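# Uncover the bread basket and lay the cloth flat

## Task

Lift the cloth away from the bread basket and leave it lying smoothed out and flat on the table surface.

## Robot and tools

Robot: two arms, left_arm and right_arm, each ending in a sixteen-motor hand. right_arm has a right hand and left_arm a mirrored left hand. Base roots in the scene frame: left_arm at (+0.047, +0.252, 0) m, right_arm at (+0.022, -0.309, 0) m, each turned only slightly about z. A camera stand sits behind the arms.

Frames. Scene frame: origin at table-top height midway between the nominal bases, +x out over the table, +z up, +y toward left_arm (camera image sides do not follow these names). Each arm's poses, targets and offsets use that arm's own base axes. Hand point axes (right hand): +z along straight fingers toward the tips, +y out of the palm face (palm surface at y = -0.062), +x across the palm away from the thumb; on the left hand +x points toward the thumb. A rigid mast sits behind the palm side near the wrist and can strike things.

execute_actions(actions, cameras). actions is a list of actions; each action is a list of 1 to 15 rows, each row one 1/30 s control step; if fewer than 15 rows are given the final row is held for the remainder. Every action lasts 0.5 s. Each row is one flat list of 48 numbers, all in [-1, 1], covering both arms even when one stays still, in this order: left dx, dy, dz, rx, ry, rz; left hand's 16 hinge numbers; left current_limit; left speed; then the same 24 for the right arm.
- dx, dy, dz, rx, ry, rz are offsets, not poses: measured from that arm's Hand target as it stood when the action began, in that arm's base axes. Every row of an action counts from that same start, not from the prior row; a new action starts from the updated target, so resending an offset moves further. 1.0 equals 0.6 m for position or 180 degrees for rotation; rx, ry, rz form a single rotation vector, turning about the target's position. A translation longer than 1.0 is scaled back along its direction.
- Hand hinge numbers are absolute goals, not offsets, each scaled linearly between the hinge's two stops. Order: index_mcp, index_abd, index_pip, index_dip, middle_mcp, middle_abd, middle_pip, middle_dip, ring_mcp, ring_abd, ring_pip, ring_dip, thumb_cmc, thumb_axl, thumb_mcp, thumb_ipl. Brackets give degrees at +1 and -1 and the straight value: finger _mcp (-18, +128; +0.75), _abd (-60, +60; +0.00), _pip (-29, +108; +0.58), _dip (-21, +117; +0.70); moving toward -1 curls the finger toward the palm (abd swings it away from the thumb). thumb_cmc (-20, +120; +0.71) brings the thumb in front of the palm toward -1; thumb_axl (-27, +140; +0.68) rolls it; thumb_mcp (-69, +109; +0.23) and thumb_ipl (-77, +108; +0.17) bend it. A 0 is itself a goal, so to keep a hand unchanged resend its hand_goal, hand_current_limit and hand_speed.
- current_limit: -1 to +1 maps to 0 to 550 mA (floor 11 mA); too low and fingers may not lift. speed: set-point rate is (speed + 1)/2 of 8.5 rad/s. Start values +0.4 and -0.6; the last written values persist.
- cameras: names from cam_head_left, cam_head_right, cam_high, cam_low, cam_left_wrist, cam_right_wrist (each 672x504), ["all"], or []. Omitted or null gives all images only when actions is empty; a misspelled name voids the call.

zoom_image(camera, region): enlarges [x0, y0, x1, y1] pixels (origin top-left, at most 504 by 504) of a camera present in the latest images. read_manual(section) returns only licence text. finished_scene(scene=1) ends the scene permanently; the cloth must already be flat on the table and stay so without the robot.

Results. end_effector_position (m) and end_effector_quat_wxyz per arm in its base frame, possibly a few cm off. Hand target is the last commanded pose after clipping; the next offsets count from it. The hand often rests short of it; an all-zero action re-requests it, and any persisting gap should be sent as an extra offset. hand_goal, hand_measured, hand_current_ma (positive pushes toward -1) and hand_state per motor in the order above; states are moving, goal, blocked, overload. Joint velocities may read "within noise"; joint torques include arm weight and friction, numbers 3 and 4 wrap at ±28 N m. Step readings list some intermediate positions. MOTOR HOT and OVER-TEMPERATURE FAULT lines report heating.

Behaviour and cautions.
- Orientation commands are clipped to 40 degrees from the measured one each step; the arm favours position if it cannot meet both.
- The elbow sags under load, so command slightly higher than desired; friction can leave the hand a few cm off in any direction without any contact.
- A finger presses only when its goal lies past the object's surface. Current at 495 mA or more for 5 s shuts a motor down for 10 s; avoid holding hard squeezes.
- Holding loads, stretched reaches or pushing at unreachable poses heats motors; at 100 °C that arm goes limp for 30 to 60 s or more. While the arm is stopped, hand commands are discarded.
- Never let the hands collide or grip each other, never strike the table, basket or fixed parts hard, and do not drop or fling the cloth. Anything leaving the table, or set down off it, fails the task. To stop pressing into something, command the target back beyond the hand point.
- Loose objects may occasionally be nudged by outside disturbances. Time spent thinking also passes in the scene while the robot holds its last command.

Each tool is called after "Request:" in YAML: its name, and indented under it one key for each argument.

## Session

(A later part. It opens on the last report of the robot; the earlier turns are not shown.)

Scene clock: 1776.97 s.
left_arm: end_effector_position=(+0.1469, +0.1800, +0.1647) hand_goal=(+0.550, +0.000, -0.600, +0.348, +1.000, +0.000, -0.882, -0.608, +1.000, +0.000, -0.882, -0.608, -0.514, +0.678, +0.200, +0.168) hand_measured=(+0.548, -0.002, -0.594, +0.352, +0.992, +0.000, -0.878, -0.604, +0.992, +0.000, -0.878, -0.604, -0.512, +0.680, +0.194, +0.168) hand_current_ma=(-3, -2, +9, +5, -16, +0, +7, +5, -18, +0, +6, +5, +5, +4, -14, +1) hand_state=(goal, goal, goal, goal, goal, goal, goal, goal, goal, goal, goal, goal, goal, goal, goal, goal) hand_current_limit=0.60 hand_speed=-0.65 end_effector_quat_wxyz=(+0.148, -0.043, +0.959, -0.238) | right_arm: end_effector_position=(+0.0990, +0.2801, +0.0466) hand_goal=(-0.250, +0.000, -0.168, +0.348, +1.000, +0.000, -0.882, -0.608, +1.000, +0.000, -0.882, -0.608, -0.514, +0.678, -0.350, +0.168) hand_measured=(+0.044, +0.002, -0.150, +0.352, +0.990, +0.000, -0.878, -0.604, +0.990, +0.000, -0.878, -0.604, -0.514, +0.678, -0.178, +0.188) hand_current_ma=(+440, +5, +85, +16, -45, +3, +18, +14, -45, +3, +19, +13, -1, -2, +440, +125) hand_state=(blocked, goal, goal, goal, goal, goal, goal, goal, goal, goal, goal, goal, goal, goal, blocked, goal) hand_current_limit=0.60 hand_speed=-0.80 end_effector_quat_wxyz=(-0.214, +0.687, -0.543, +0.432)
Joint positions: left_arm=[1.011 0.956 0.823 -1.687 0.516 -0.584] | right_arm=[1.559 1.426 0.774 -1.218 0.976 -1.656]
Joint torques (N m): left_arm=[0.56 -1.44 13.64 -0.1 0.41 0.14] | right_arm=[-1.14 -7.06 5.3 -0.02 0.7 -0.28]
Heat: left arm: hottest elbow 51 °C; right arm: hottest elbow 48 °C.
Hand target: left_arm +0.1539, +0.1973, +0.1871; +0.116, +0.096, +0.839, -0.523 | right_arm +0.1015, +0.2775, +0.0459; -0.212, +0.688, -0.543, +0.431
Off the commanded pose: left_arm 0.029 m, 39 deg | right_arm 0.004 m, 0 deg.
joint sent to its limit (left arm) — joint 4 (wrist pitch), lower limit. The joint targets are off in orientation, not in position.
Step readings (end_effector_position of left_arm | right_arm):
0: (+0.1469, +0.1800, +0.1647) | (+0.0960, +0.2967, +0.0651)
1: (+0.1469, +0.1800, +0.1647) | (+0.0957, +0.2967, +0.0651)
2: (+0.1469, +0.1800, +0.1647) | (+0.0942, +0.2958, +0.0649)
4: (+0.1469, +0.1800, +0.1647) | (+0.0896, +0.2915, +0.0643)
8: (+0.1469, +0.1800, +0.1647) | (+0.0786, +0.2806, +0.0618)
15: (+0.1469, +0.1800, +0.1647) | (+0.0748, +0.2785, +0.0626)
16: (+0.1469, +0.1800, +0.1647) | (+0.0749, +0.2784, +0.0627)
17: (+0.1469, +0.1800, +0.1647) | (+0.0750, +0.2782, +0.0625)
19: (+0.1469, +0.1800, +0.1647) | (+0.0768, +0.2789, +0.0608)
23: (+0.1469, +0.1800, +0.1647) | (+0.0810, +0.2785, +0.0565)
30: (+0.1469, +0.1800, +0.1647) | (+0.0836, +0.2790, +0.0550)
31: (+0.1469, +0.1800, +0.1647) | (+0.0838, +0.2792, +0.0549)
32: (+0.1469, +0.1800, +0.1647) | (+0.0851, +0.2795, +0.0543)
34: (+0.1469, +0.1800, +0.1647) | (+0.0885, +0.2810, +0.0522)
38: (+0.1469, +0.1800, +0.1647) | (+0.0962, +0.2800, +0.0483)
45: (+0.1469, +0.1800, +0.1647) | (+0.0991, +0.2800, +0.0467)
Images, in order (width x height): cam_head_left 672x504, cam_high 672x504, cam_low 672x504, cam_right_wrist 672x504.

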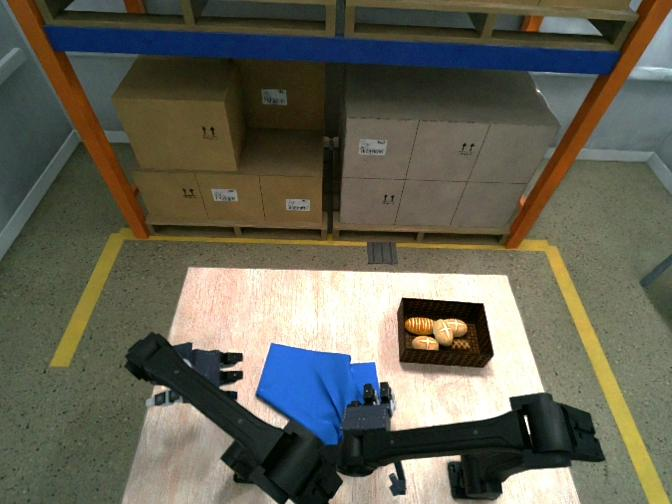

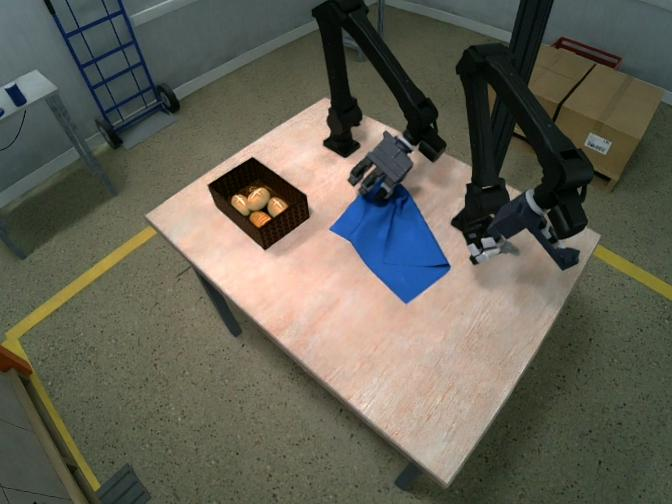

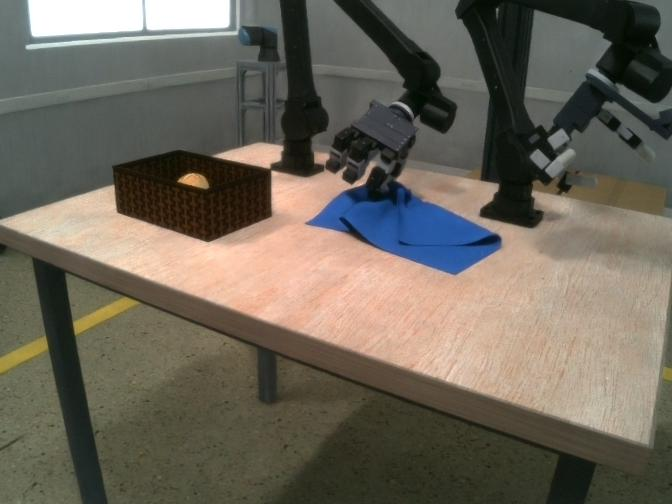

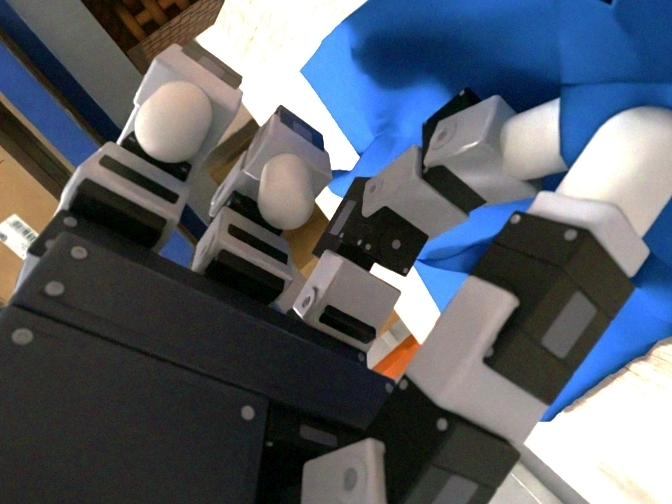

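Request:
execute_actions:
  actions:
    - [[0,0,0.0,0,0,0,0.55,0,-0.6,0.348,1,0,-0.883,-0.609,1,0,-0.883,-0.609,-0.514,0.678,0.2,0.168,0.6,-0.65,0.01,0,-0.012,0,0,0,-0.25,0,-0.168,0.348,1,0,-0.883,-0.609,1,0,-0.883,-0.609,-0.514,0.678,-0.35,0.168,0.6,-0.8]]
    - [[0,0,0.0,0,0,0,0.55,0,-0.6,0.348,1,0,-0.883,-0.609,1,0,-0.883,-0.609,-0.514,0.678,0.2,0.168,0.6,-0.65,0,0,0,0,0,0,0.15,0,-0.2,0.348,1,0,-0.883,-0.609,1,0,-0.883,-0.609,-0.514,0.678,-0.15,0.168,0.6,-0.85]]
    - [[0,0,0.0,0,0,0,0.55,0,-0.6,0.348,1,0,-0.883,-0.609,1,0,-0.883,-0.609,-0.514,0.678,0.2,0.168,0.6,-0.65,0,0,0.005,0,0,0,0.4,0,-0.4,0.348,1,0,-0.883,-0.609,1,0,-0.883,-0.609,-0.514,0.678,0.05,0.168,0.6,-0.75]]
    - [[0,0,0.0,0,0,0,0.55,0,-0.6,0.348,1,0,-0.883,-0.609,1,0,-0.883,-0.609,-0.514,0.678,0.2,0.168,0.6,-0.65,0,0,0.03,0,0,0,0.55,0,-0.5,0.348,1,0,-0.883,-0.609,1,0,-0.883,-0.609,-0.514,0.678,0.1,0.168,0.6,-0.75]]
    - [[0,0,0.0,0,0,0,0.55,0,-0.6,0.348,1,0,-0.883,-0.609,1,0,-0.883,-0.609,-0.514,0.678,0.2,0.168,0.6,-0.65,0,-0.05,0.1,0,0,0,0.55,0,-0.5,0.348,1,0,-0.883,-0.609,1,0,-0.883,-0.609,-0.514,0.678,0.1,0.168,0.6,-0.75]]
    - [[0,0,0.0,0,0,0,0.55,0,-0.6,0.348,1,0,-0.883,-0.609,1,0,-0.883,-0.609,-0.514,0.678,0.2,0.168,0.6,-0.65,0.05,-0.15,0.1,0,0,0,0.55,0,-0.5,0.348,1,0,-0.883,-0.609,1,0,-0.883,-0.609,-0.514,0.678,0.1,0.168,0.6,-0.75]]
  cameras: ["cam_right_wrist","cam_low","cam_high","cam_head_left"]

Request:
zoom_image:
  camera: "cam_low"
  region: [290, 130, 540, 300]

Request:
zoom_image:
  camera: "cam_high"
  region: [310, 150, 510, 330]

Request:
zoom_image:
  camera: "cam_head_left"
  region: [210, 320, 400, 470]

Scene clock: 1796.03 s.
left_arm: end_effector_position=(+0.1469, +0.1800, +0.1647) hand_goal=(+0.550, +0.000, -0.600, +0.348, +1.000, +0.000, -0.882, -0.608, +1.000, +0.000, -0.882, -0.608, -0.514, +0.678, +0.200, +0.168) hand_measured=(+0.548, -0.002, -0.594, +0.352, +0.992, +0.000, -0.878, -0.604, +0.992, +0.000, -0.878, -0.604, -0.512, +0.680, +0.194, +0.168) hand_current_ma=(-3, -2, +9, +5, -16, +0, +7, +5, -18, +0, +6, +5, +5, +4, -14, +1) hand_state=(goal, goal, goal, goal, goal, goal, goal, goal, goal, goal, goal, goal, goal, goal, goal, goal) hand_current_limit=0.60 hand_speed=-0.65 end_effector_quat_wxyz=(+0.148, -0.043, +0.959, -0.238) | right_arm: end_effector_position=(+0.1358, +0.1577, +0.1740) hand_goal=(+0.550, +0.000, -0.500, +0.348, +1.000, +0.000, -0.882, -0.608, +1.000, +0.000, -0.882, -0.608, -0.514, +0.678, +0.100, +0.168) hand_measured=(+0.540, +0.000, -0.496, +0.350, +0.990, +0.000, -0.878, -0.604, +0.990, +0.000, -0.878, -0.604, -0.512, +0.678, +0.096, +0.168) hand_current_ma=(-50, +4, +21, +10, -45, +3, +18, +14, -45, +3, +19, +13, +10, -2, -23, +4) hand_state=(goal, goal, goal, goal, goal, goal, goal, goal, goal, goal, goal, goal, goal, goal, goal, goal) hand_current_limit=0.60 hand_speed=-0.75 end_effector_quat_wxyz=(-0.214, +0.687, -0.542, +0.435)
Joint positions: left_arm=[1.011 0.956 0.823 -1.687 0.516 -0.584] | right_arm=[1.369 0.843 0.725 -1.468 1.011 -1.998]
Joint torques (N m): left_arm=[0.62 -1.49 13.64 -0.1 0.41 0.14] | right_arm=[-1.38 -1.08 8.81 -0.13 0.66 -0.25]
Heat: left arm: hottest elbow 51 °C; right arm: hottest elbow 47 °C.
Hand target: left_arm +0.1539, +0.1973, +0.1871; +0.116, +0.096, +0.839, -0.523 | right_arm +0.1375, +0.1574, +0.1796; -0.212, +0.688, -0.543, +0.431
Off the commanded pose: left_arm 0.029 m, 39 deg | right_arm 0.006 m, 0 deg.
joint sent to its limit (left arm) — joint 4 (wrist pitch), lower limit. The joint targets are off in orientation, not in position.
Step readings (end_effector_position of left_arm | right_arm):
0: (+0.1469, +0.1800, +0.1647) | (+0.0990, +0.2800, +0.0467)
1: (+0.1469, +0.1800, +0.1647) | (+0.0990, +0.2801, +0.0466)
2: (+0.1469, +0.1800, +0.1647) | (+0.0995, +0.2804, +0.0462)
4: (+0.1469, +0.1800, +0.1647) | (+0.1009, +0.2809, +0.0447)
8: (+0.1469, +0.1800, +0.1647) | (+0.1035, +0.2808, +0.0426)
15: (+0.1469, +0.1800, +0.1647) | (+0.1045, +0.2813, +0.0423)
16: (+0.1469, +0.1800, +0.1647) | (+0.1044, +0.2813, +0.0423)
17: (+0.1469, +0.1800, +0.1647) | (+0.1045, +0.2814, +0.0423)
19: (+0.1469, +0.1800, +0.1647) | (+0.1045, +0.2813, +0.0423)
23: (+0.1469, +0.1800, +0.1647) | (+0.1045, +0.2814, +0.0423)
30: (+0.1469, +0.1800, +0.1647) | (+0.1045, +0.2816, +0.0423)
31: (+0.1469, +0.1800, +0.1647) | (+0.1045, +0.2816, +0.0423)
32: (+0.1469, +0.1800, +0.1647) | (+0.1045, +0.2816, +0.0423)
34: (+0.1469, +0.1800, +0.1647) | (+0.1045, +0.2816, +0.0423)
38: (+0.1469, +0.1800, +0.1647) | (+0.1046, +0.2815, +0.0423)
45: (+0.1469, +0.1800, +0.1647) | (+0.1046, +0.2815, +0.0423)
46: (+0.1469, +0.1800, +0.1647) | (+0.1046, +0.2815, +0.0423)
47: (+0.1469, +0.1800, +0.1647) | (+0.1046, +0.2814, +0.0423)
49: (+0.1469, +0.1800, +0.1647) | (+0.1045, +0.2795, +0.0432)
53: (+0.1469, +0.1800, +0.1647) | (+0.1045, +0.2755, +0.0475)
60: (+0.1469, +0.1800, +0.1647) | (+0.1045, +0.2741, +0.0506)
61: (+0.1469, +0.1800, +0.1647) | (+0.1045, +0.2738, +0.0509)
62: (+0.1469, +0.1800, +0.1647) | (+0.1045, +0.2713, +0.0530)
64: (+0.1469, +0.1800, +0.1647) | (+0.1047, +0.2633, +0.0626)
68: (+0.1469, +0.1800, +0.1647) | (+0.1061, +0.2503, +0.0922)
75: (+0.1469, +0.1800, +0.1647) | (+0.1059, +0.2384, +0.1073)
76: (+0.1469, +0.1800, +0.1647) | (+0.1060, +0.2374, +0.1077)
77: (+0.1469, +0.1800, +0.1647) | (+0.1084, +0.2349, +0.1105)
79: (+0.1469, +0.1800, +0.1647) | (+0.1151, +0.2233, +0.1195)
83: (+0.1469, +0.1800, +0.1647) | (+0.1308, +0.1882, +0.1510)
90: (+0.1469, +0.1800, +0.1647) | (+0.1365, +0.1644, +0.1740)
Images, in order (width x height): cam_head_left 672x504, cam_high 672x504, cam_low 672x504, cam_right_wrist 672x504.

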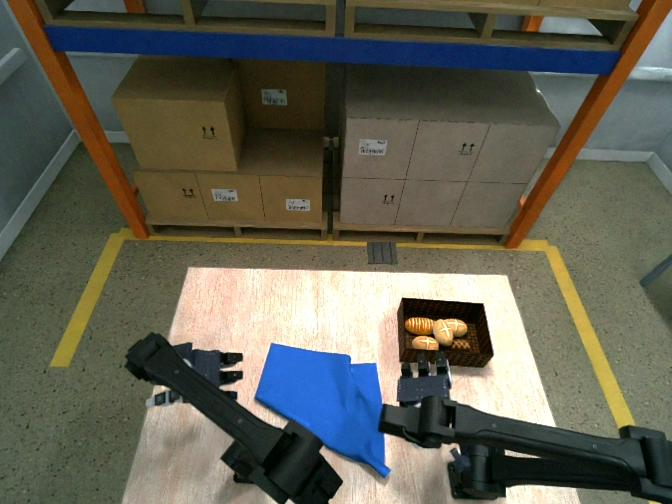

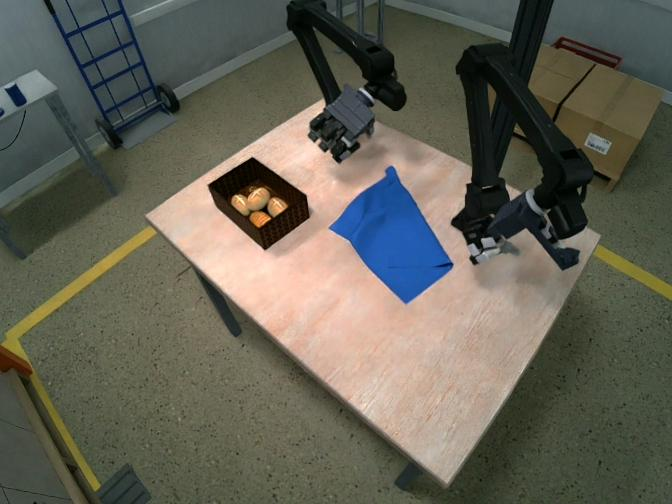

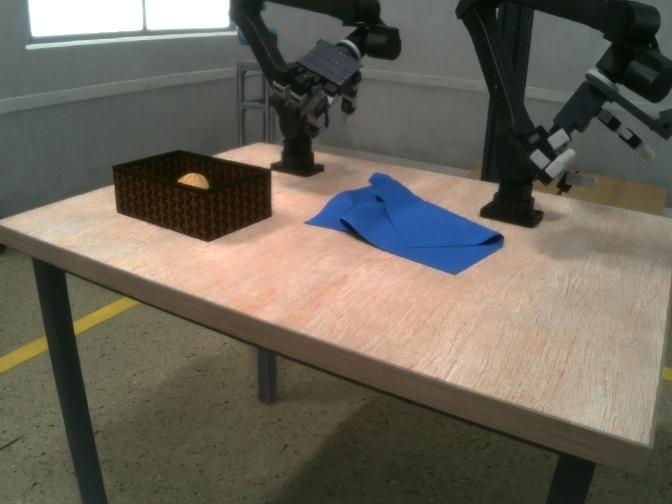

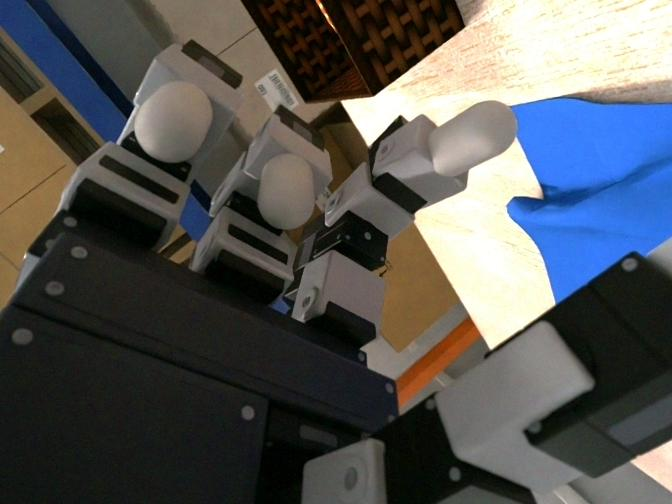

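Scaled by 2.016 from the camera's 672x504 image, which has a finer 960x720 frame.

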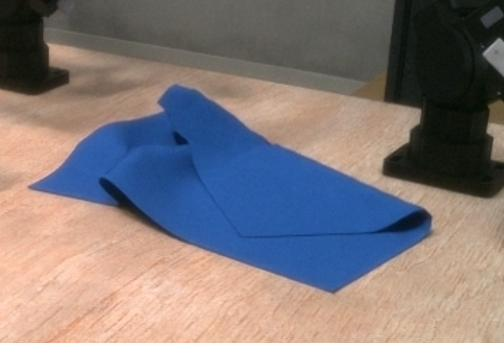

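Scaled by 2.520 from the camera's 672x504 image, which has a finer 960x720 frame.

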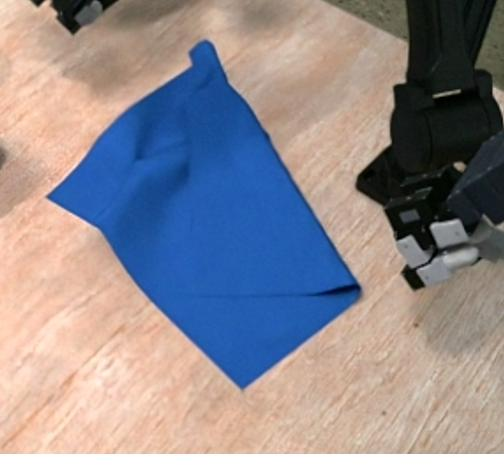

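Scaled by 2.653 from the camera's 672x504 image, which has a finer 960x720 frame.

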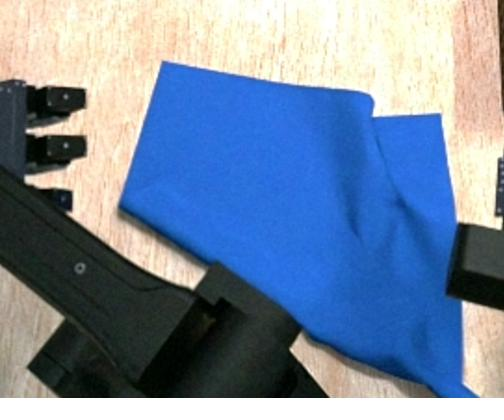

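Request:
execute_actions:
  actions:
    - [[0.069,-0.082,0.0,0,0,0,0.493,0,-0.423,0.348,1,0,-0.883,-0.609,1,0,-0.883,-0.609,-0.514,0.678,-0.135,0.168,0.6,-0.65,0.0,-0.03,0,0,0,0,0.55,0,-0.5,0.348,1,0,-0.883,-0.609,1,0,-0.883,-0.609,-0.514,0.678,0.1,0.168,0.6,-0.75]]
    - [[0.069,-0.082,-0.02,0,0,0,0.493,0,-0.423,0.348,1,0,-0.883,-0.609,1,0,-0.883,-0.609,-0.514,0.678,-0.135,0.168,0.6,-0.65,0.0,0,0,0,0,0,0.55,0,-0.5,0.348,1,0,-0.883,-0.609,1,0,-0.883,-0.609,-0.514,0.678,0.1,0.168,0.6,-0.75]]
    - [[0.069,-0.082,-0.04,0,0,0,0.493,0,-0.423,0.348,1,0,-0.883,-0.609,1,0,-0.883,-0.609,-0.514,0.678,-0.135,0.168,0.6,-0.65,0.0,0,0,0,0,0,0.55,0,-0.5,0.348,1,0,-0.883,-0.609,1,0,-0.883,-0.609,-0.514,0.678,0.1,0.168,0.6,-0.75]]
    - [[0.069,-0.082,-0.04,0,0,0,0.493,0,-0.423,0.348,1,0,-0.883,-0.609,1,0,-0.883,-0.609,-0.514,0.678,-0.135,0.168,0.6,-0.65,0.0,0,0,0,0,0,0.55,0,-0.5,0.348,1,0,-0.883,-0.609,1,0,-0.883,-0.609,-0.514,0.678,0.1,0.168,0.6,-0.75]]
    - [[0.069,-0.082,-0.045,0,0,0,0.493,0,-0.423,0.348,1,0,-0.883,-0.609,1,0,-0.883,-0.609,-0.514,0.678,-0.135,0.168,0.6,-0.65,0.0,0,0,0,0,0,0.55,0,-0.5,0.348,1,0,-0.883,-0.609,1,0,-0.883,-0.609,-0.514,0.678,0.1,0.168,0.6,-0.75]]
  cameras: ["cam_left_wrist","cam_low","cam_high","cam_head_left"]

Scene clock: 1823.53 s.
left_arm: end_effector_position=(+0.3462, -0.0499, +0.0871) hand_goal=(+0.494, +0.000, -0.422, +0.348, +1.000, +0.000, -0.882, -0.608, +1.000, +0.000, -0.882, -0.608, -0.514, +0.678, -0.134, +0.168) hand_measured=(+0.490, -0.002, -0.422, +0.352, +0.992, +0.000, -0.878, -0.604, +0.992, +0.000, -0.880, -0.604, -0.512, +0.680, -0.134, +0.168) hand_current_ma=(-7, -2, -1, +5, -16, +0, +5, +5, -17, +0, +4, +5, +4, +4, +0, +1) hand_state=(goal, goal, goal, goal, goal, goal, goal, goal, goal, goal, goal, goal, goal, goal, goal, goal) hand_current_limit=0.60 hand_speed=-0.65 end_effector_quat_wxyz=(+0.098, +0.086, +0.836, -0.533) | right_arm: end_effector_position=(+0.1371, +0.1445, +0.1812) hand_goal=(+0.550, +0.000, -0.500, +0.348, +1.000, +0.000, -0.882, -0.608, +1.000, +0.000, -0.882, -0.608, -0.514, +0.678, +0.100, +0.168) hand_measured=(+0.540, +0.000, -0.496, +0.350, +0.990, +0.000, -0.878, -0.604, +0.990, +0.000, -0.878, -0.604, -0.512, +0.678, +0.096, +0.168) hand_current_ma=(-50, +4, +21, +10, -45, +3, +18, +14, -45, +3, +19, +13, +10, -2, -23, +4) hand_state=(goal, goal, goal, goal, goal, goal, goal, goal, goal, goal, goal, goal, goal, goal, goal, goal) hand_current_limit=0.60 hand_speed=-0.75 end_effector_quat_wxyz=(-0.218, +0.687, -0.544, +0.430)
Joint positions: left_arm=[0.212 1.442 0.875 -1.287 1.127 -0.975] | right_arm=[1.344 0.778 0.716 -1.468 1.006 -2.052]
Joint torques (N m): left_arm=[-0.91 -8 10 0.32 0.88 -0.08] | right_arm=[-1.38 -0.85 7.42 0.1 0.65 -0.27]
Heat: left arm: hottest elbow 52 °C; right arm: hottest elbow 48 °C.
Hand target: left_arm +0.3609, -0.0488, +0.1001; +0.116, +0.097, +0.839, -0.523 | right_arm +0.1376, +0.1393, +0.1796; -0.212, +0.688, -0.543, +0.432
Off the commanded pose: left_arm 0.020 m, 3 deg | right_arm 0.005 m, 1 deg.
Step readings (end_effector_position of left_arm | right_arm):
0: (+0.1469, +0.1800, +0.1647) | (+0.1358, +0.1576, +0.1740)
1: (+0.1474, +0.1797, +0.1648) | (+0.1359, +0.1575, +0.1740)
2: (+0.1511, +0.1770, +0.1652) | (+0.1360, +0.1570, +0.1743)
4: (+0.1624, +0.1671, +0.1664) | (+0.1363, +0.1549, +0.1754)
8: (+0.1824, +0.1448, +0.1680) | (+0.1372, +0.1486, +0.1792)
15: (+0.1859, +0.1375, +0.1679) | (+0.1371, +0.1452, +0.1811)
16: (+0.1865, +0.1367, +0.1678) | (+0.1371, +0.1451, +0.1811)
17: (+0.1903, +0.1327, +0.1680) | (+0.1371, +0.1450, +0.1811)
19: (+0.2016, +0.1195, +0.1673) | (+0.1371, +0.1448, +0.1811)
23: (+0.2190, +0.0946, +0.1606) | (+0.1371, +0.1446, +0.1812)
30: (+0.2236, +0.0887, +0.1556) | (+0.1371, +0.1445, +0.1812)
31: (+0.2244, +0.0878, +0.1559) | (+0.1371, +0.1445, +0.1812)
32: (+0.2279, +0.0836, +0.1563) | (+0.1371, +0.1445, +0.1812)
34: (+0.2385, +0.0711, +0.1551) | (+0.1371, +0.1445, +0.1812)
38: (+0.2528, +0.0471, +0.1408) | (+0.1371, +0.1445, +0.1812)
45: (+0.2578, +0.0402, +0.1322) | (+0.1371, +0.1445, +0.1812)
46: (+0.2590, +0.0396, +0.1329) | (+0.1371, +0.1445, +0.1812)
47: (+0.2620, +0.0355, +0.1338) | (+0.1371, +0.1445, +0.1812)
49: (+0.2728, +0.0241, +0.1341) | (+0.1371, +0.1445, +0.1812)
53: (+0.2902, +0.0012, +0.1221) | (+0.1371, +0.1445, +0.1812)
60: (+0.2956, -0.0068, +0.1125) | (+0.1371, +0.1445, +0.1812)
61: (+0.2973, -0.0070, +0.1131) | (+0.1371, +0.1445, +0.1812)
62: (+0.3020, -0.0102, +0.1132) | (+0.1371, +0.1445, +0.1812)
64: (+0.3163, -0.0192, +0.1112) | (+0.1371, +0.1445, +0.1812)
68: (+0.3348, -0.0442, +0.1000) | (+0.1371, +0.1445, +0.1812)
75: (+0.3454, -0.0520, +0.0893) | (+0.1371, +0.1445, +0.1812)
Images, in order (width x height): cam_head_left 672x504, cam_high 672x504, cam_low 672x504, cam_left_wrist 672x504.

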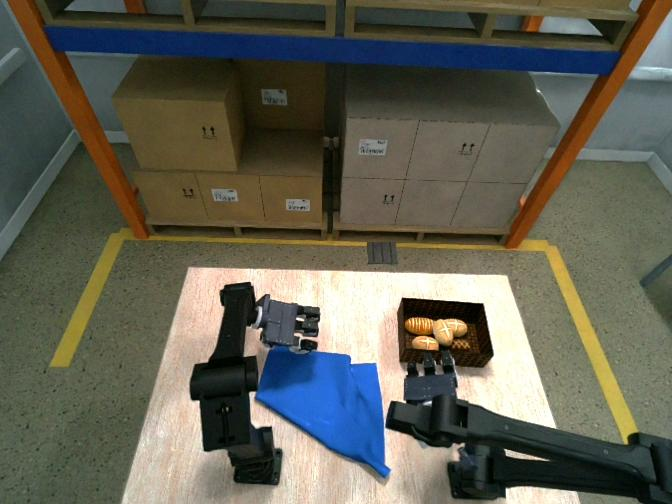

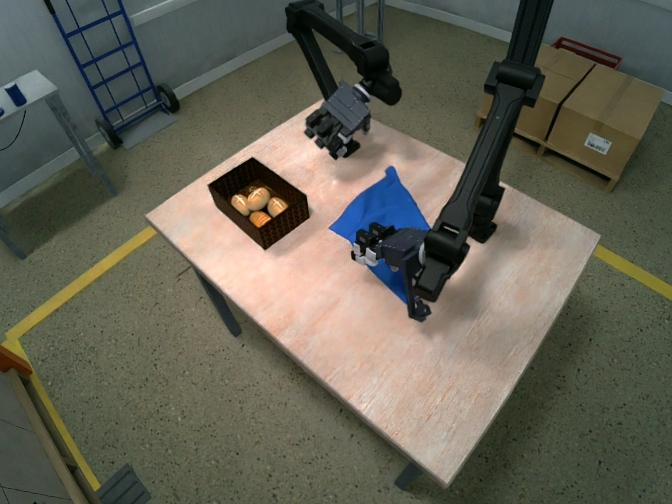

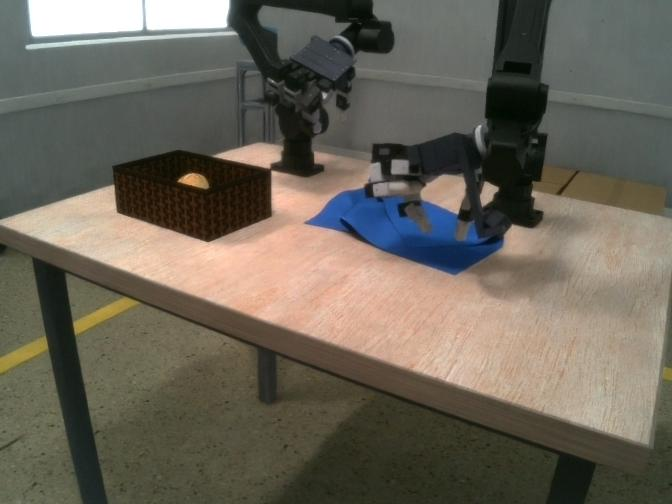

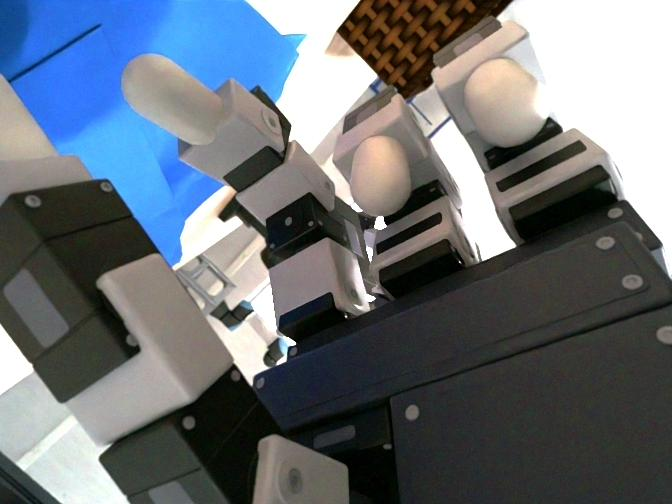

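Request:
execute_actions:
  actions:
    - [[0.0,0,-0.06,0,0,0,0.493,0,-0.423,0.348,1,0,-0.883,-0.609,1,0,-0.883,-0.609,-0.514,0.678,-0.135,0.168,0.6,-0.65,0.0,0,0,0,0,0,0.55,0,-0.5,0.348,1,0,-0.883,-0.609,1,0,-0.883,-0.609,-0.514,0.678,0.1,0.168,0.6,-0.75]]
    - [[0.0,0,-0.02,0,0,0,0.493,0,-0.423,0.348,1,0,-0.883,-0.609,1,0,-0.883,-0.609,-0.514,0.678,-0.135,0.168,0.6,-0.65,0.0,0,0,0,0,0,0.55,0,-0.5,0.348,1,0,-0.883,-0.609,1,0,-0.883,-0.609,-0.514,0.678,0.1,0.168,0.6,-0.75]]
  cameras: ["cam_left_wrist","cam_low","cam_high"]

Scene clock: 1829.93 s.
left_arm: end_effector_position=(+0.3631, -0.0455, +0.0553) hand_goal=(+0.494, +0.000, -0.422, +0.348, +1.000, +0.000, -0.882, -0.608, +1.000, +0.000, -0.882, -0.608, -0.514, +0.678, -0.134, +0.168) hand_measured=(+0.490, -0.002, -0.422, +0.352, +0.992, +0.000, -0.878, -0.604, +0.992, +0.000, -0.880, -0.604, -0.512, +0.680, -0.134, +0.168) hand_current_ma=(-7, -2, -1, +5, -16, +0, +5, +5, -17, +0, +4, +5, +4, +4, +0, +1) hand_state=(goal, goal, goal, goal, goal, goal, goal, goal, goal, goal, goal, goal, goal, goal, goal, goal) hand_current_limit=0.60 hand_speed=-0.65 end_effector_quat_wxyz=(+0.122, +0.098, +0.839, -0.521) | right_arm: end_effector_position=(+0.1371, +0.1445, +0.1812) hand_goal=(+0.550, +0.000, -0.500, +0.348, +1.000, +0.000, -0.882, -0.608, +1.000, +0.000, -0.882, -0.608, -0.514, +0.678, +0.100, +0.168) hand_measured=(+0.540, +0.000, -0.496, +0.350, +0.990, +0.000, -0.878, -0.604, +0.990, +0.000, -0.878, -0.604, -0.512, +0.678, +0.096, +0.168) hand_current_ma=(-50, +4, +21, +10, -45, +3, +18, +14, -45, +3, +19, +13, +10, -2, -23, +4) hand_state=(goal, goal, goal, goal, goal, goal, goal, goal, goal, goal, goal, goal, goal, goal, goal, goal) hand_current_limit=0.60 hand_speed=-0.75 end_effector_quat_wxyz=(-0.218, +0.687, -0.544, +0.430)
Joint positions: left_arm=[0.21 1.497 0.843 -1.12 1.12 -1.001] | right_arm=[1.344 0.778 0.716 -1.468 1.006 -2.052]
Joint torques (N m): left_arm=[-0.97 -7.06 6.3 0.51 0.93 -0.07] | right_arm=[-1.32 -0.73 7.46 0.16 0.66 -0.28]
Heat: left arm: hottest elbow 52 °C; right arm: hottest elbow 48 °C.
Hand target: left_arm +0.3609, -0.0487, +0.0520; +0.116, +0.096, +0.839, -0.523 | right_arm +0.1376, +0.1393, +0.1796; -0.212, +0.688, -0.543, +0.432
Off the commanded pose: left_arm 0.005 m, 1 deg | right_arm 0.005 m, 1 deg.
Step readings (end_effector_position of left_arm | right_arm):
0: (+0.3462, -0.0499, +0.0871) | (+0.1371, +0.1445, +0.1812)
1: (+0.3465, -0.0498, +0.0870) | (+0.1371, +0.1445, +0.1812)
2: (+0.3489, -0.0491, +0.0865) | (+0.1371, +0.1445, +0.1812)
4: (+0.3556, -0.0474, +0.0845) | (+0.1371, +0.1445, +0.1812)
8: (+0.3646, -0.0451, +0.0764) | (+0.1371, +0.1445, +0.1812)
15: (+0.3621, -0.0457, +0.0668) | (+0.1371, +0.1445, +0.1812)
16: (+0.3624, -0.0457, +0.0668) | (+0.1371, +0.1445, +0.1812)
17: (+0.3631, -0.0456, +0.0665) | (+0.1371, +0.1445, +0.1812)
19: (+0.3646, -0.0452, +0.0650) | (+0.1371, +0.1445, +0.1812)
23: (+0.3638, -0.0454, +0.0589) | (+0.1371, +0.1445, +0.1812)
30: (+0.3630, -0.0456, +0.0553) | (+0.1371, +0.1445, +0.1812)
Images, in order (width x height): cam_high 672x504, cam_low 672x504, cam_left_wrist 672x504.

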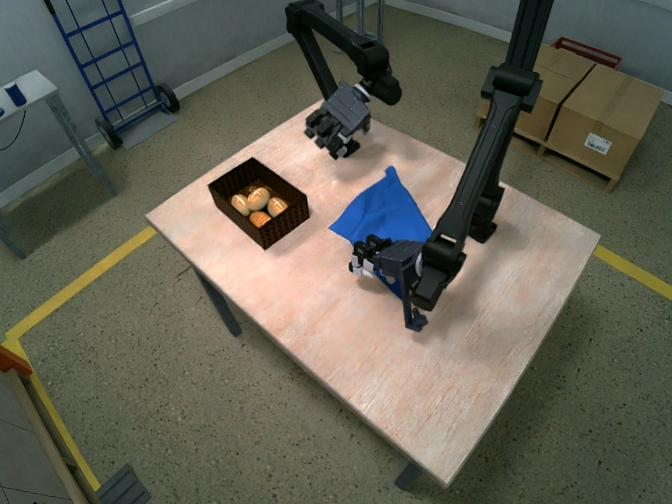

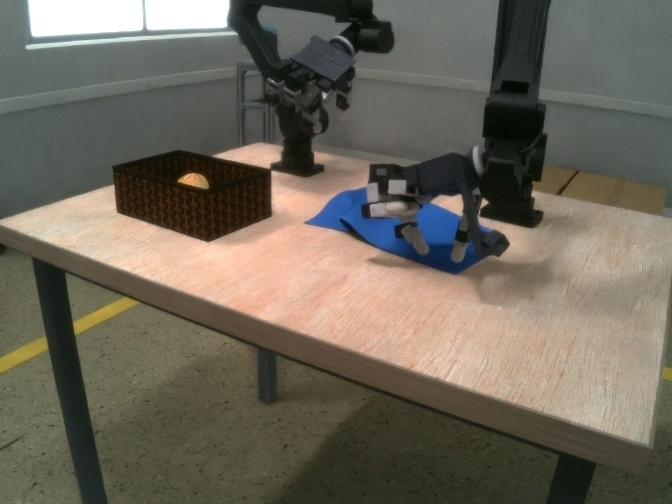

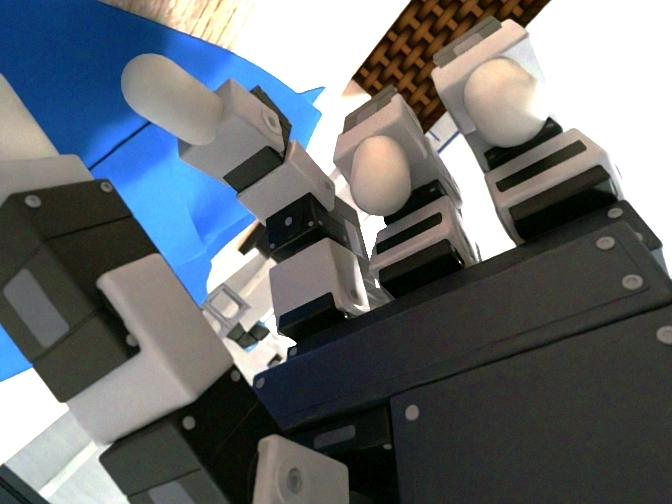

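Request:
execute_actions:
  actions:
    - [[-0.01,0,-0.022,0,0,0,0.493,0,-0.423,0.348,1,0,-0.883,-0.609,1,0,-0.883,-0.609,-0.514,0.678,-0.135,0.168,0.6,-0.65,0.0,0,0,0,0,0,0.55,0,-0.5,0.348,1,0,-0.883,-0.609,1,0,-0.883,-0.609,-0.514,0.678,0.1,0.168,0.6,-0.75]]
  cameras: ["cam_left_wrist","cam_low"]

Request:
zoom_image:
  camera: "cam_low"
  region: [320, 150, 520, 290]

Scene clock: 1836.03 s.
left_arm: end_effector_position=(+0.3571, -0.0470, +0.0434) hand_goal=(+0.494, +0.000, -0.422, +0.348, +1.000, +0.000, -0.882, -0.608, +1.000, +0.000, -0.882, -0.608, -0.514, +0.678, -0.134, +0.168) hand_measured=(+0.490, -0.002, -0.426, +0.346, +0.992, +0.000, -0.878, -0.604, +0.992, +0.000, -0.880, -0.604, -0.512, +0.680, -0.134, +0.168) hand_current_ma=(-8, -2, -8, -3, -16, +0, +5, +5, -17, +0, +4, +5, +4, +4, +0, +1) hand_state=(goal, goal, goal, goal, goal, goal, goal, goal, goal, goal, goal, goal, goal, goal, goal, goal) hand_current_limit=0.60 hand_speed=-0.65 end_effector_quat_wxyz=(+0.120, +0.097, +0.839, -0.522) | right_arm: end_effector_position=(+0.1371, +0.1445, +0.1812) hand_goal=(+0.550, +0.000, -0.500, +0.348, +1.000, +0.000, -0.882, -0.608, +1.000, +0.000, -0.882, -0.608, -0.514, +0.678, +0.100, +0.168) hand_measured=(+0.540, +0.000, -0.496, +0.350, +0.990, +0.000, -0.878, -0.604, +0.990, +0.000, -0.878, -0.604, -0.512, +0.678, +0.096, +0.168) hand_current_ma=(-50, +4, +21, +10, -45, +3, +18, +14, -45, +3, +19, +13, +10, -2, -23, +4) hand_state=(goal, goal, goal, goal, goal, goal, goal, goal, goal, goal, goal, goal, goal, goal, goal, goal) hand_current_limit=0.60 hand_speed=-0.75 end_effector_quat_wxyz=(-0.218, +0.687, -0.544, +0.430)
Joint positions: left_arm=[0.21 1.507 0.815 -1.085 1.121 -1.001] | right_arm=[1.344 0.778 0.716 -1.468 1.006 -2.052]
Joint torques (N m): left_arm=[-0.67 -6.77 5.94 0.51 0.85 0.03] | right_arm=[-1.14 -0.79 7.46 0.1 0.66 -0.27]
Heat: left arm: hottest elbow 51 °C; right arm: hottest elbow 49 °C.
Hand target: left_arm +0.3550, -0.0487, +0.0389; +0.116, +0.097, +0.839, -0.523 | right_arm +0.1376, +0.1393, +0.1796; -0.212, +0.688, -0.543, +0.432
Off the commanded pose: left_arm 0.005 m, 0 deg | right_arm 0.005 m, 1 deg.
Step readings (end_effector_position of left_arm | right_arm):
0: (+0.3631, -0.0455, +0.0553) | (+0.1371, +0.1445, +0.1812)
1: (+0.3632, -0.0455, +0.0553) | (+0.1371, +0.1445, +0.1812)
2: (+0.3630, -0.0455, +0.0545) | (+0.1371, +0.1445, +0.1812)
4: (+0.3622, -0.0457, +0.0521) | (+0.1371, +0.1445, +0.1812)
8: (+0.3568, -0.0468, +0.0452) | (+0.1371, +0.1445, +0.1812)
15: (+0.3569, -0.0470, +0.0434) | (+0.1371, +0.1445, +0.1812)
Images, in order (width x height): cam_low 672x504, cam_left_wrist 672x504.

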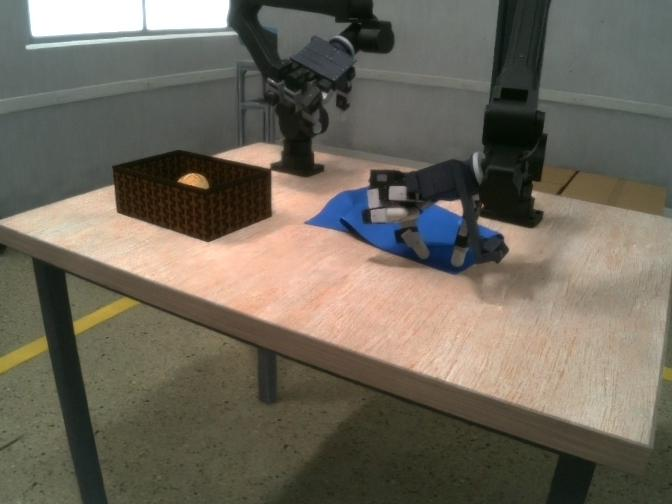

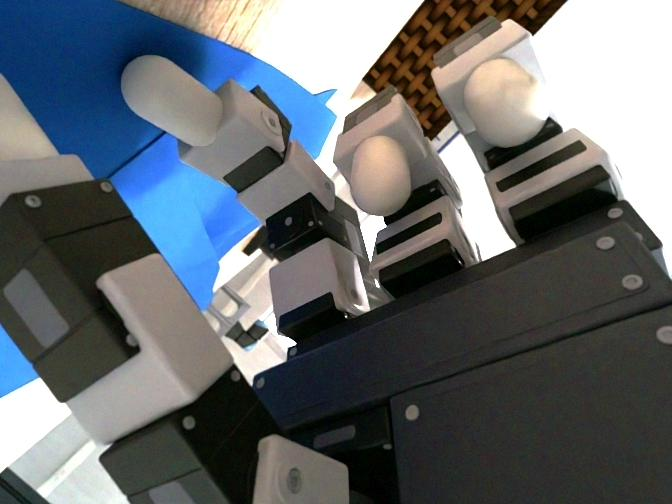

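Scaled by 2.520 from the camera's 672x504 image, which has a finer 960x720 frame.

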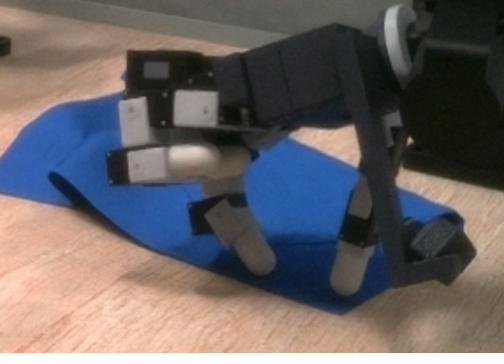

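Request:
execute_actions:
  actions:
    - [[0.0,0,-0.01,0,0,0,0.493,0,-0.423,0.348,1,0,-0.883,-0.609,1,0,-0.883,-0.609,-0.514,0.678,-0.135,0.168,0.6,-0.65,0.0,0,0,0,0,0,0.55,0,-0.5,0.348,1,0,-0.883,-0.609,1,0,-0.883,-0.609,-0.514,0.678,0.1,0.168,0.6,-0.75]]
    - [[0.05,0,0,0,0,0,0.493,0,-0.423,0.348,1,0,-0.883,-0.609,1,0,-0.883,-0.609,-0.514,0.678,-0.135,0.168,0.6,-0.65,0.0,0,0,0,0,0,0.55,0,-0.5,0.348,1,0,-0.883,-0.609,1,0,-0.883,-0.609,-0.514,0.678,0.1,0.168,0.6,-0.75]]
  cameras: ["cam_high","cam_low"]

Request:
zoom_image:
  camera: "cam_low"
  region: [320, 150, 520, 290]

Scene clock: 1843.03 s.
left_arm: end_effector_position=(+0.3644, -0.0495, +0.0389) hand_goal=(+0.494, +0.000, -0.422, +0.348, +1.000, +0.000, -0.882, -0.608, +1.000, +0.000, -0.882, -0.608, -0.514, +0.678, -0.134, +0.168) hand_measured=(+0.490, +0.002, -0.452, +0.326, +0.992, +0.000, -0.878, -0.604, +0.992, +0.000, -0.880, -0.604, -0.494, +0.684, -0.134, +0.168) hand_current_ma=(-8, +2, -84, -57, -16, +0, +5, +5, -17, +0, +4, +5, +48, +17, -1, +0) hand_state=(goal, goal, blocked, blocked, goal, goal, goal, goal, goal, goal, goal, goal, goal, goal, goal, goal) hand_current_limit=0.60 hand_speed=-0.65 end_effector_quat_wxyz=(+0.103, +0.070, +0.838, -0.531) | right_arm: end_effector_position=(+0.1371, +0.1445, +0.1812) hand_goal=(+0.550, +0.000, -0.500, +0.348, +1.000, +0.000, -0.882, -0.608, +1.000, +0.000, -0.882, -0.608, -0.514, +0.678, +0.100, +0.168) hand_measured=(+0.540, +0.000, -0.496, +0.350, +0.990, +0.000, -0.878, -0.604, +0.990, +0.000, -0.878, -0.604, -0.512, +0.678, +0.096, +0.168) hand_current_ma=(-50, +4, +21, +10, -45, +3, +18, +14, -45, +3, +19, +13, +10, -2, -23, +4) hand_state=(goal, goal, goal, goal, goal, goal, goal, goal, goal, goal, goal, goal, goal, goal, goal, goal) hand_current_limit=0.60 hand_speed=-0.75 end_effector_quat_wxyz=(-0.218, +0.687, -0.544, +0.430)
Joint positions: left_arm=[0.202 1.548 0.844 -1.07 1.133 -1.072] | right_arm=[1.344 0.778 0.716 -1.468 1.006 -2.052]
Joint torques (N m): left_arm=[-1.32 -5.42 9.31 1.39 0.52 0.32] | right_arm=[-1.38 -0.73 7.42 0.12 0.66 -0.28]
Heat: left arm: hottest elbow 50 °C; right arm: hottest elbow 49 °C.
Hand target: left_arm +0.3849, -0.0488, +0.0329; +0.116, +0.097, +0.839, -0.523 | right_arm +0.1376, +0.1393, +0.1796; -0.212, +0.688, -0.543, +0.432
Off the commanded pose: left_arm 0.021 m, 3 deg | right_arm 0.005 m, 1 deg.
Step readings (end_effector_position of left_arm | right_arm):
0: (+0.3571, -0.0470, +0.0434) | (+0.1371, +0.1445, +0.1812)
1: (+0.3571, -0.0470, +0.0434) | (+0.1371, +0.1445, +0.1812)
2: (+0.3573, -0.0469, +0.0434) | (+0.1371, +0.1445, +0.1812)
4: (+0.3578, -0.0469, +0.0432) | (+0.1371, +0.1445, +0.1812)
8: (+0.3576, -0.0475, +0.0422) | (+0.1371, +0.1445, +0.1812)
15: (+0.3576, -0.0475, +0.0419) | (+0.1371, +0.1445, +0.1812)
16: (+0.3576, -0.0475, +0.0418) | (+0.1371, +0.1445, +0.1812)
17: (+0.3576, -0.0479, +0.0411) | (+0.1371, +0.1445, +0.1812)
19: (+0.3579, -0.0500, +0.0392) | (+0.1371, +0.1445, +0.1812)
23: (+0.3629, -0.0498, +0.0391) | (+0.1371, +0.1445, +0.1812)
30: (+0.3645, -0.0494, +0.0389) | (+0.1371, +0.1445, +0.1812)
Images, in order (width x height): cam_high 672x504, cam_low 672x504.

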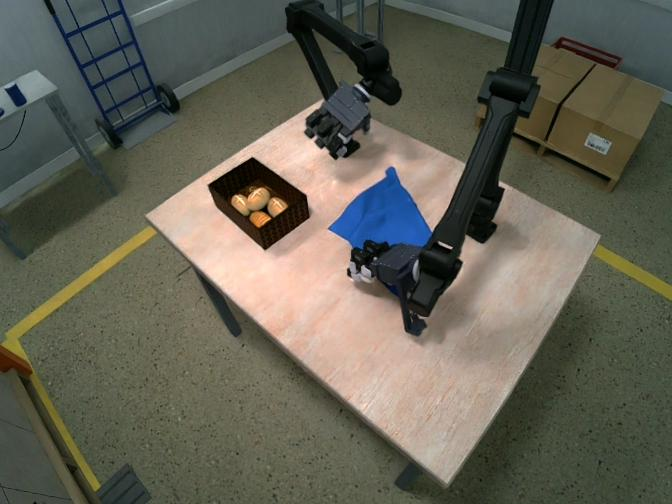

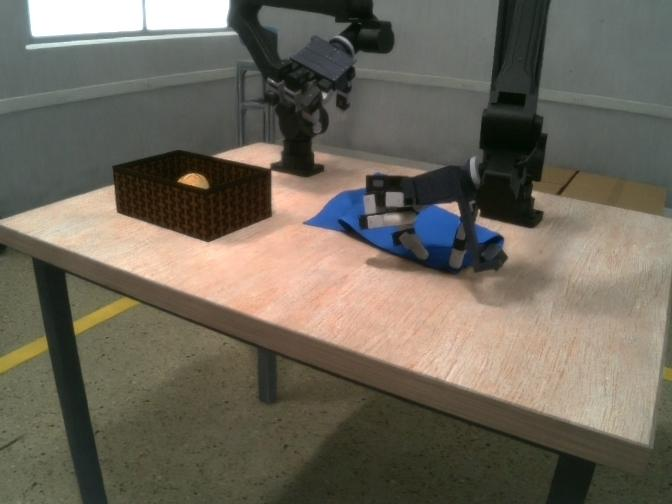

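Scaled by 2.520 from the camera's 672x504 image, which has a finer 960x720 frame.

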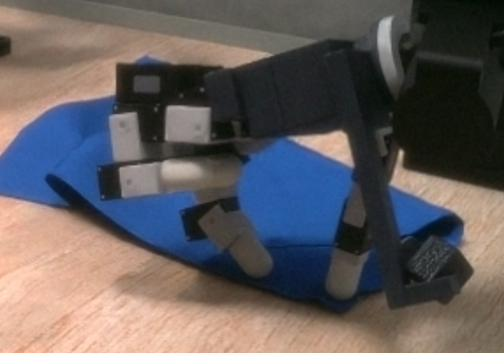

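Request:
execute_actions:
  actions:
    - [[-0.04,0,0.02,0,0,0,0.493,0,-0.423,0.348,1,0,-0.883,-0.609,1,0,-0.883,-0.609,-0.514,0.678,-0.135,0.168,0.6,-0.65,0.0,0,0,0,0,0,0.55,0,-0.5,0.348,1,0,-0.883,-0.609,1,0,-0.883,-0.609,-0.514,0.678,0.1,0.168,0.6,-0.75]]
    - [[0,0,-0.005,0,0,0,0.493,0,-0.423,0.348,1,0,-0.883,-0.609,1,0,-0.883,-0.609,-0.514,0.678,-0.135,0.168,0.6,-0.65,0.0,0,0,0,0,0,0.55,0,-0.5,0.348,1,0,-0.883,-0.609,1,0,-0.883,-0.609,-0.514,0.678,0.1,0.168,0.6,-0.75]]
  cameras: ["cam_low","cam_left_wrist"]

Request:
zoom_image:
  camera: "cam_low"
  region: [320, 150, 520, 290]

Scene clock: 1852.20 s.
left_arm: end_effector_position=(+0.3639, -0.0484, +0.0424) hand_goal=(+0.494, +0.000, -0.422, +0.348, +1.000, +0.000, -0.882, -0.608, +1.000, +0.000, -0.882, -0.608, -0.514, +0.678, -0.134, +0.168) hand_measured=(+0.490, +0.002, -0.438, +0.336, +0.992, +0.000, -0.878, -0.604, +0.992, +0.000, -0.880, -0.604, -0.508, +0.682, -0.134, +0.168) hand_current_ma=(-9, +2, -36, -27, -16, +0, +5, +5, -17, +0, +4, +5, +10, +7, -2, +0) hand_state=(goal, goal, goal, goal, goal, goal, goal, goal, goal, goal, goal, goal, goal, goal, goal, goal) hand_current_limit=0.60 hand_speed=-0.65 end_effector_quat_wxyz=(+0.113, +0.091, +0.839, -0.524) | right_arm: end_effector_position=(+0.1371, +0.1445, +0.1812) hand_goal=(+0.550, +0.000, -0.500, +0.348, +1.000, +0.000, -0.882, -0.608, +1.000, +0.000, -0.882, -0.608, -0.514, +0.678, +0.100, +0.168) hand_measured=(+0.540, +0.000, -0.496, +0.350, +0.990, +0.000, -0.878, -0.604, +0.990, +0.000, -0.878, -0.604, -0.512, +0.678, +0.096, +0.168) hand_current_ma=(-50, +4, +21, +10, -45, +3, +18, +14, -45, +3, +19, +13, +10, -2, -23, +4) hand_state=(goal, goal, goal, goal, goal, goal, goal, goal, goal, goal, goal, goal, goal, goal, goal, goal) hand_current_limit=0.60 hand_speed=-0.75 end_effector_quat_wxyz=(-0.218, +0.687, -0.544, +0.430)
Joint positions: left_arm=[0.202 1.529 0.837 -1.081 1.123 -1.027] | right_arm=[1.344 0.778 0.716 -1.468 1.006 -2.052]
Joint torques (N m): left_arm=[-0.32 -8.23 5.56 0.18 0.83 0.18] | right_arm=[-1.26 -0.79 7.43 0.12 0.66 -0.28]
Heat: left arm: hottest elbow 50 °C; right arm: hottest elbow 49 °C.
Hand target: left_arm +0.3610, -0.0488, +0.0420; +0.116, +0.097, +0.839, -0.523 | right_arm +0.1376, +0.1393, +0.1796; -0.212, +0.688, -0.543, +0.432
Off the commanded pose: left_arm 0.003 m, 1 deg | right_arm 0.005 m, 1 deg.
Step readings (end_effector_position of left_arm | right_arm):
0: (+0.3644, -0.0495, +0.0389) | (+0.1371, +0.1445, +0.1812)
1: (+0.3644, -0.0495, +0.0389) | (+0.1371, +0.1445, +0.1812)
2: (+0.3644, -0.0494, +0.0390) | (+0.1371, +0.1445, +0.1812)
4: (+0.3644, -0.0490, +0.0401) | (+0.1371, +0.1445, +0.1812)
8: (+0.3643, -0.0483, +0.0416) | (+0.1371, +0.1445, +0.1812)
15: (+0.3634, -0.0485, +0.0424) | (+0.1371, +0.1445, +0.1812)
16: (+0.3634, -0.0485, +0.0424) | (+0.1371, +0.1445, +0.1812)
17: (+0.3635, -0.0485, +0.0424) | (+0.1371, +0.1445, +0.1812)
19: (+0.3637, -0.0485, +0.0424) | (+0.1371, +0.1445, +0.1812)
23: (+0.3638, -0.0484, +0.0424) | (+0.1371, +0.1445, +0.1812)
30: (+0.3639, -0.0484, +0.0424) | (+0.1371, +0.1445, +0.1812)
Images, in order (width x height): cam_low 672x504, cam_left_wrist 672x504.

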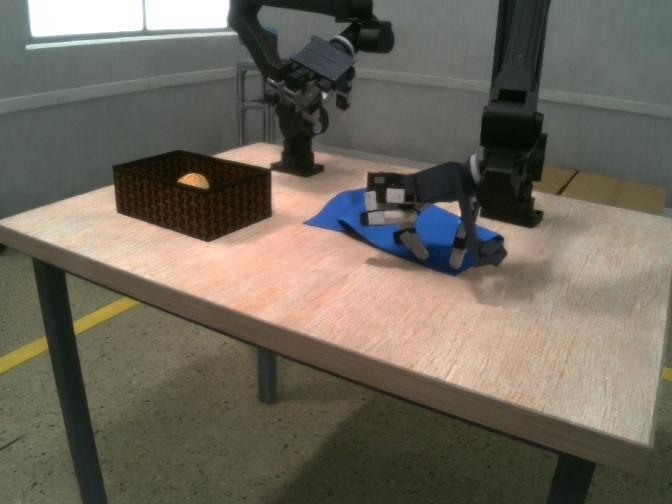

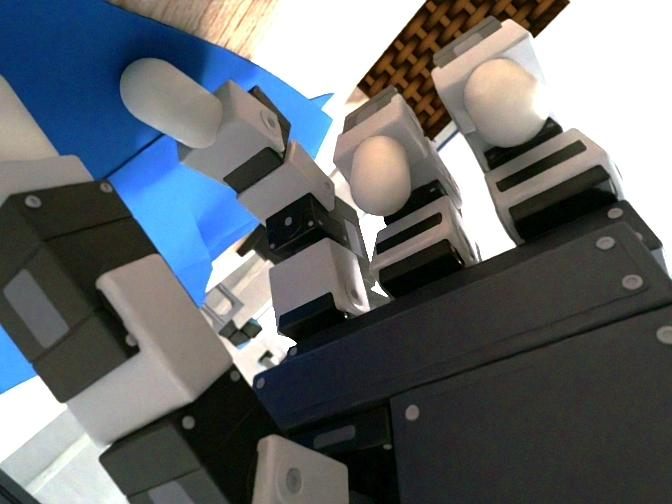

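Scaled by 2.520 from the camera's 672x504 image, which has a finer 960x720 frame.

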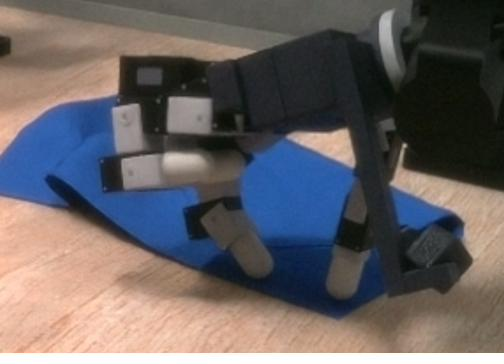

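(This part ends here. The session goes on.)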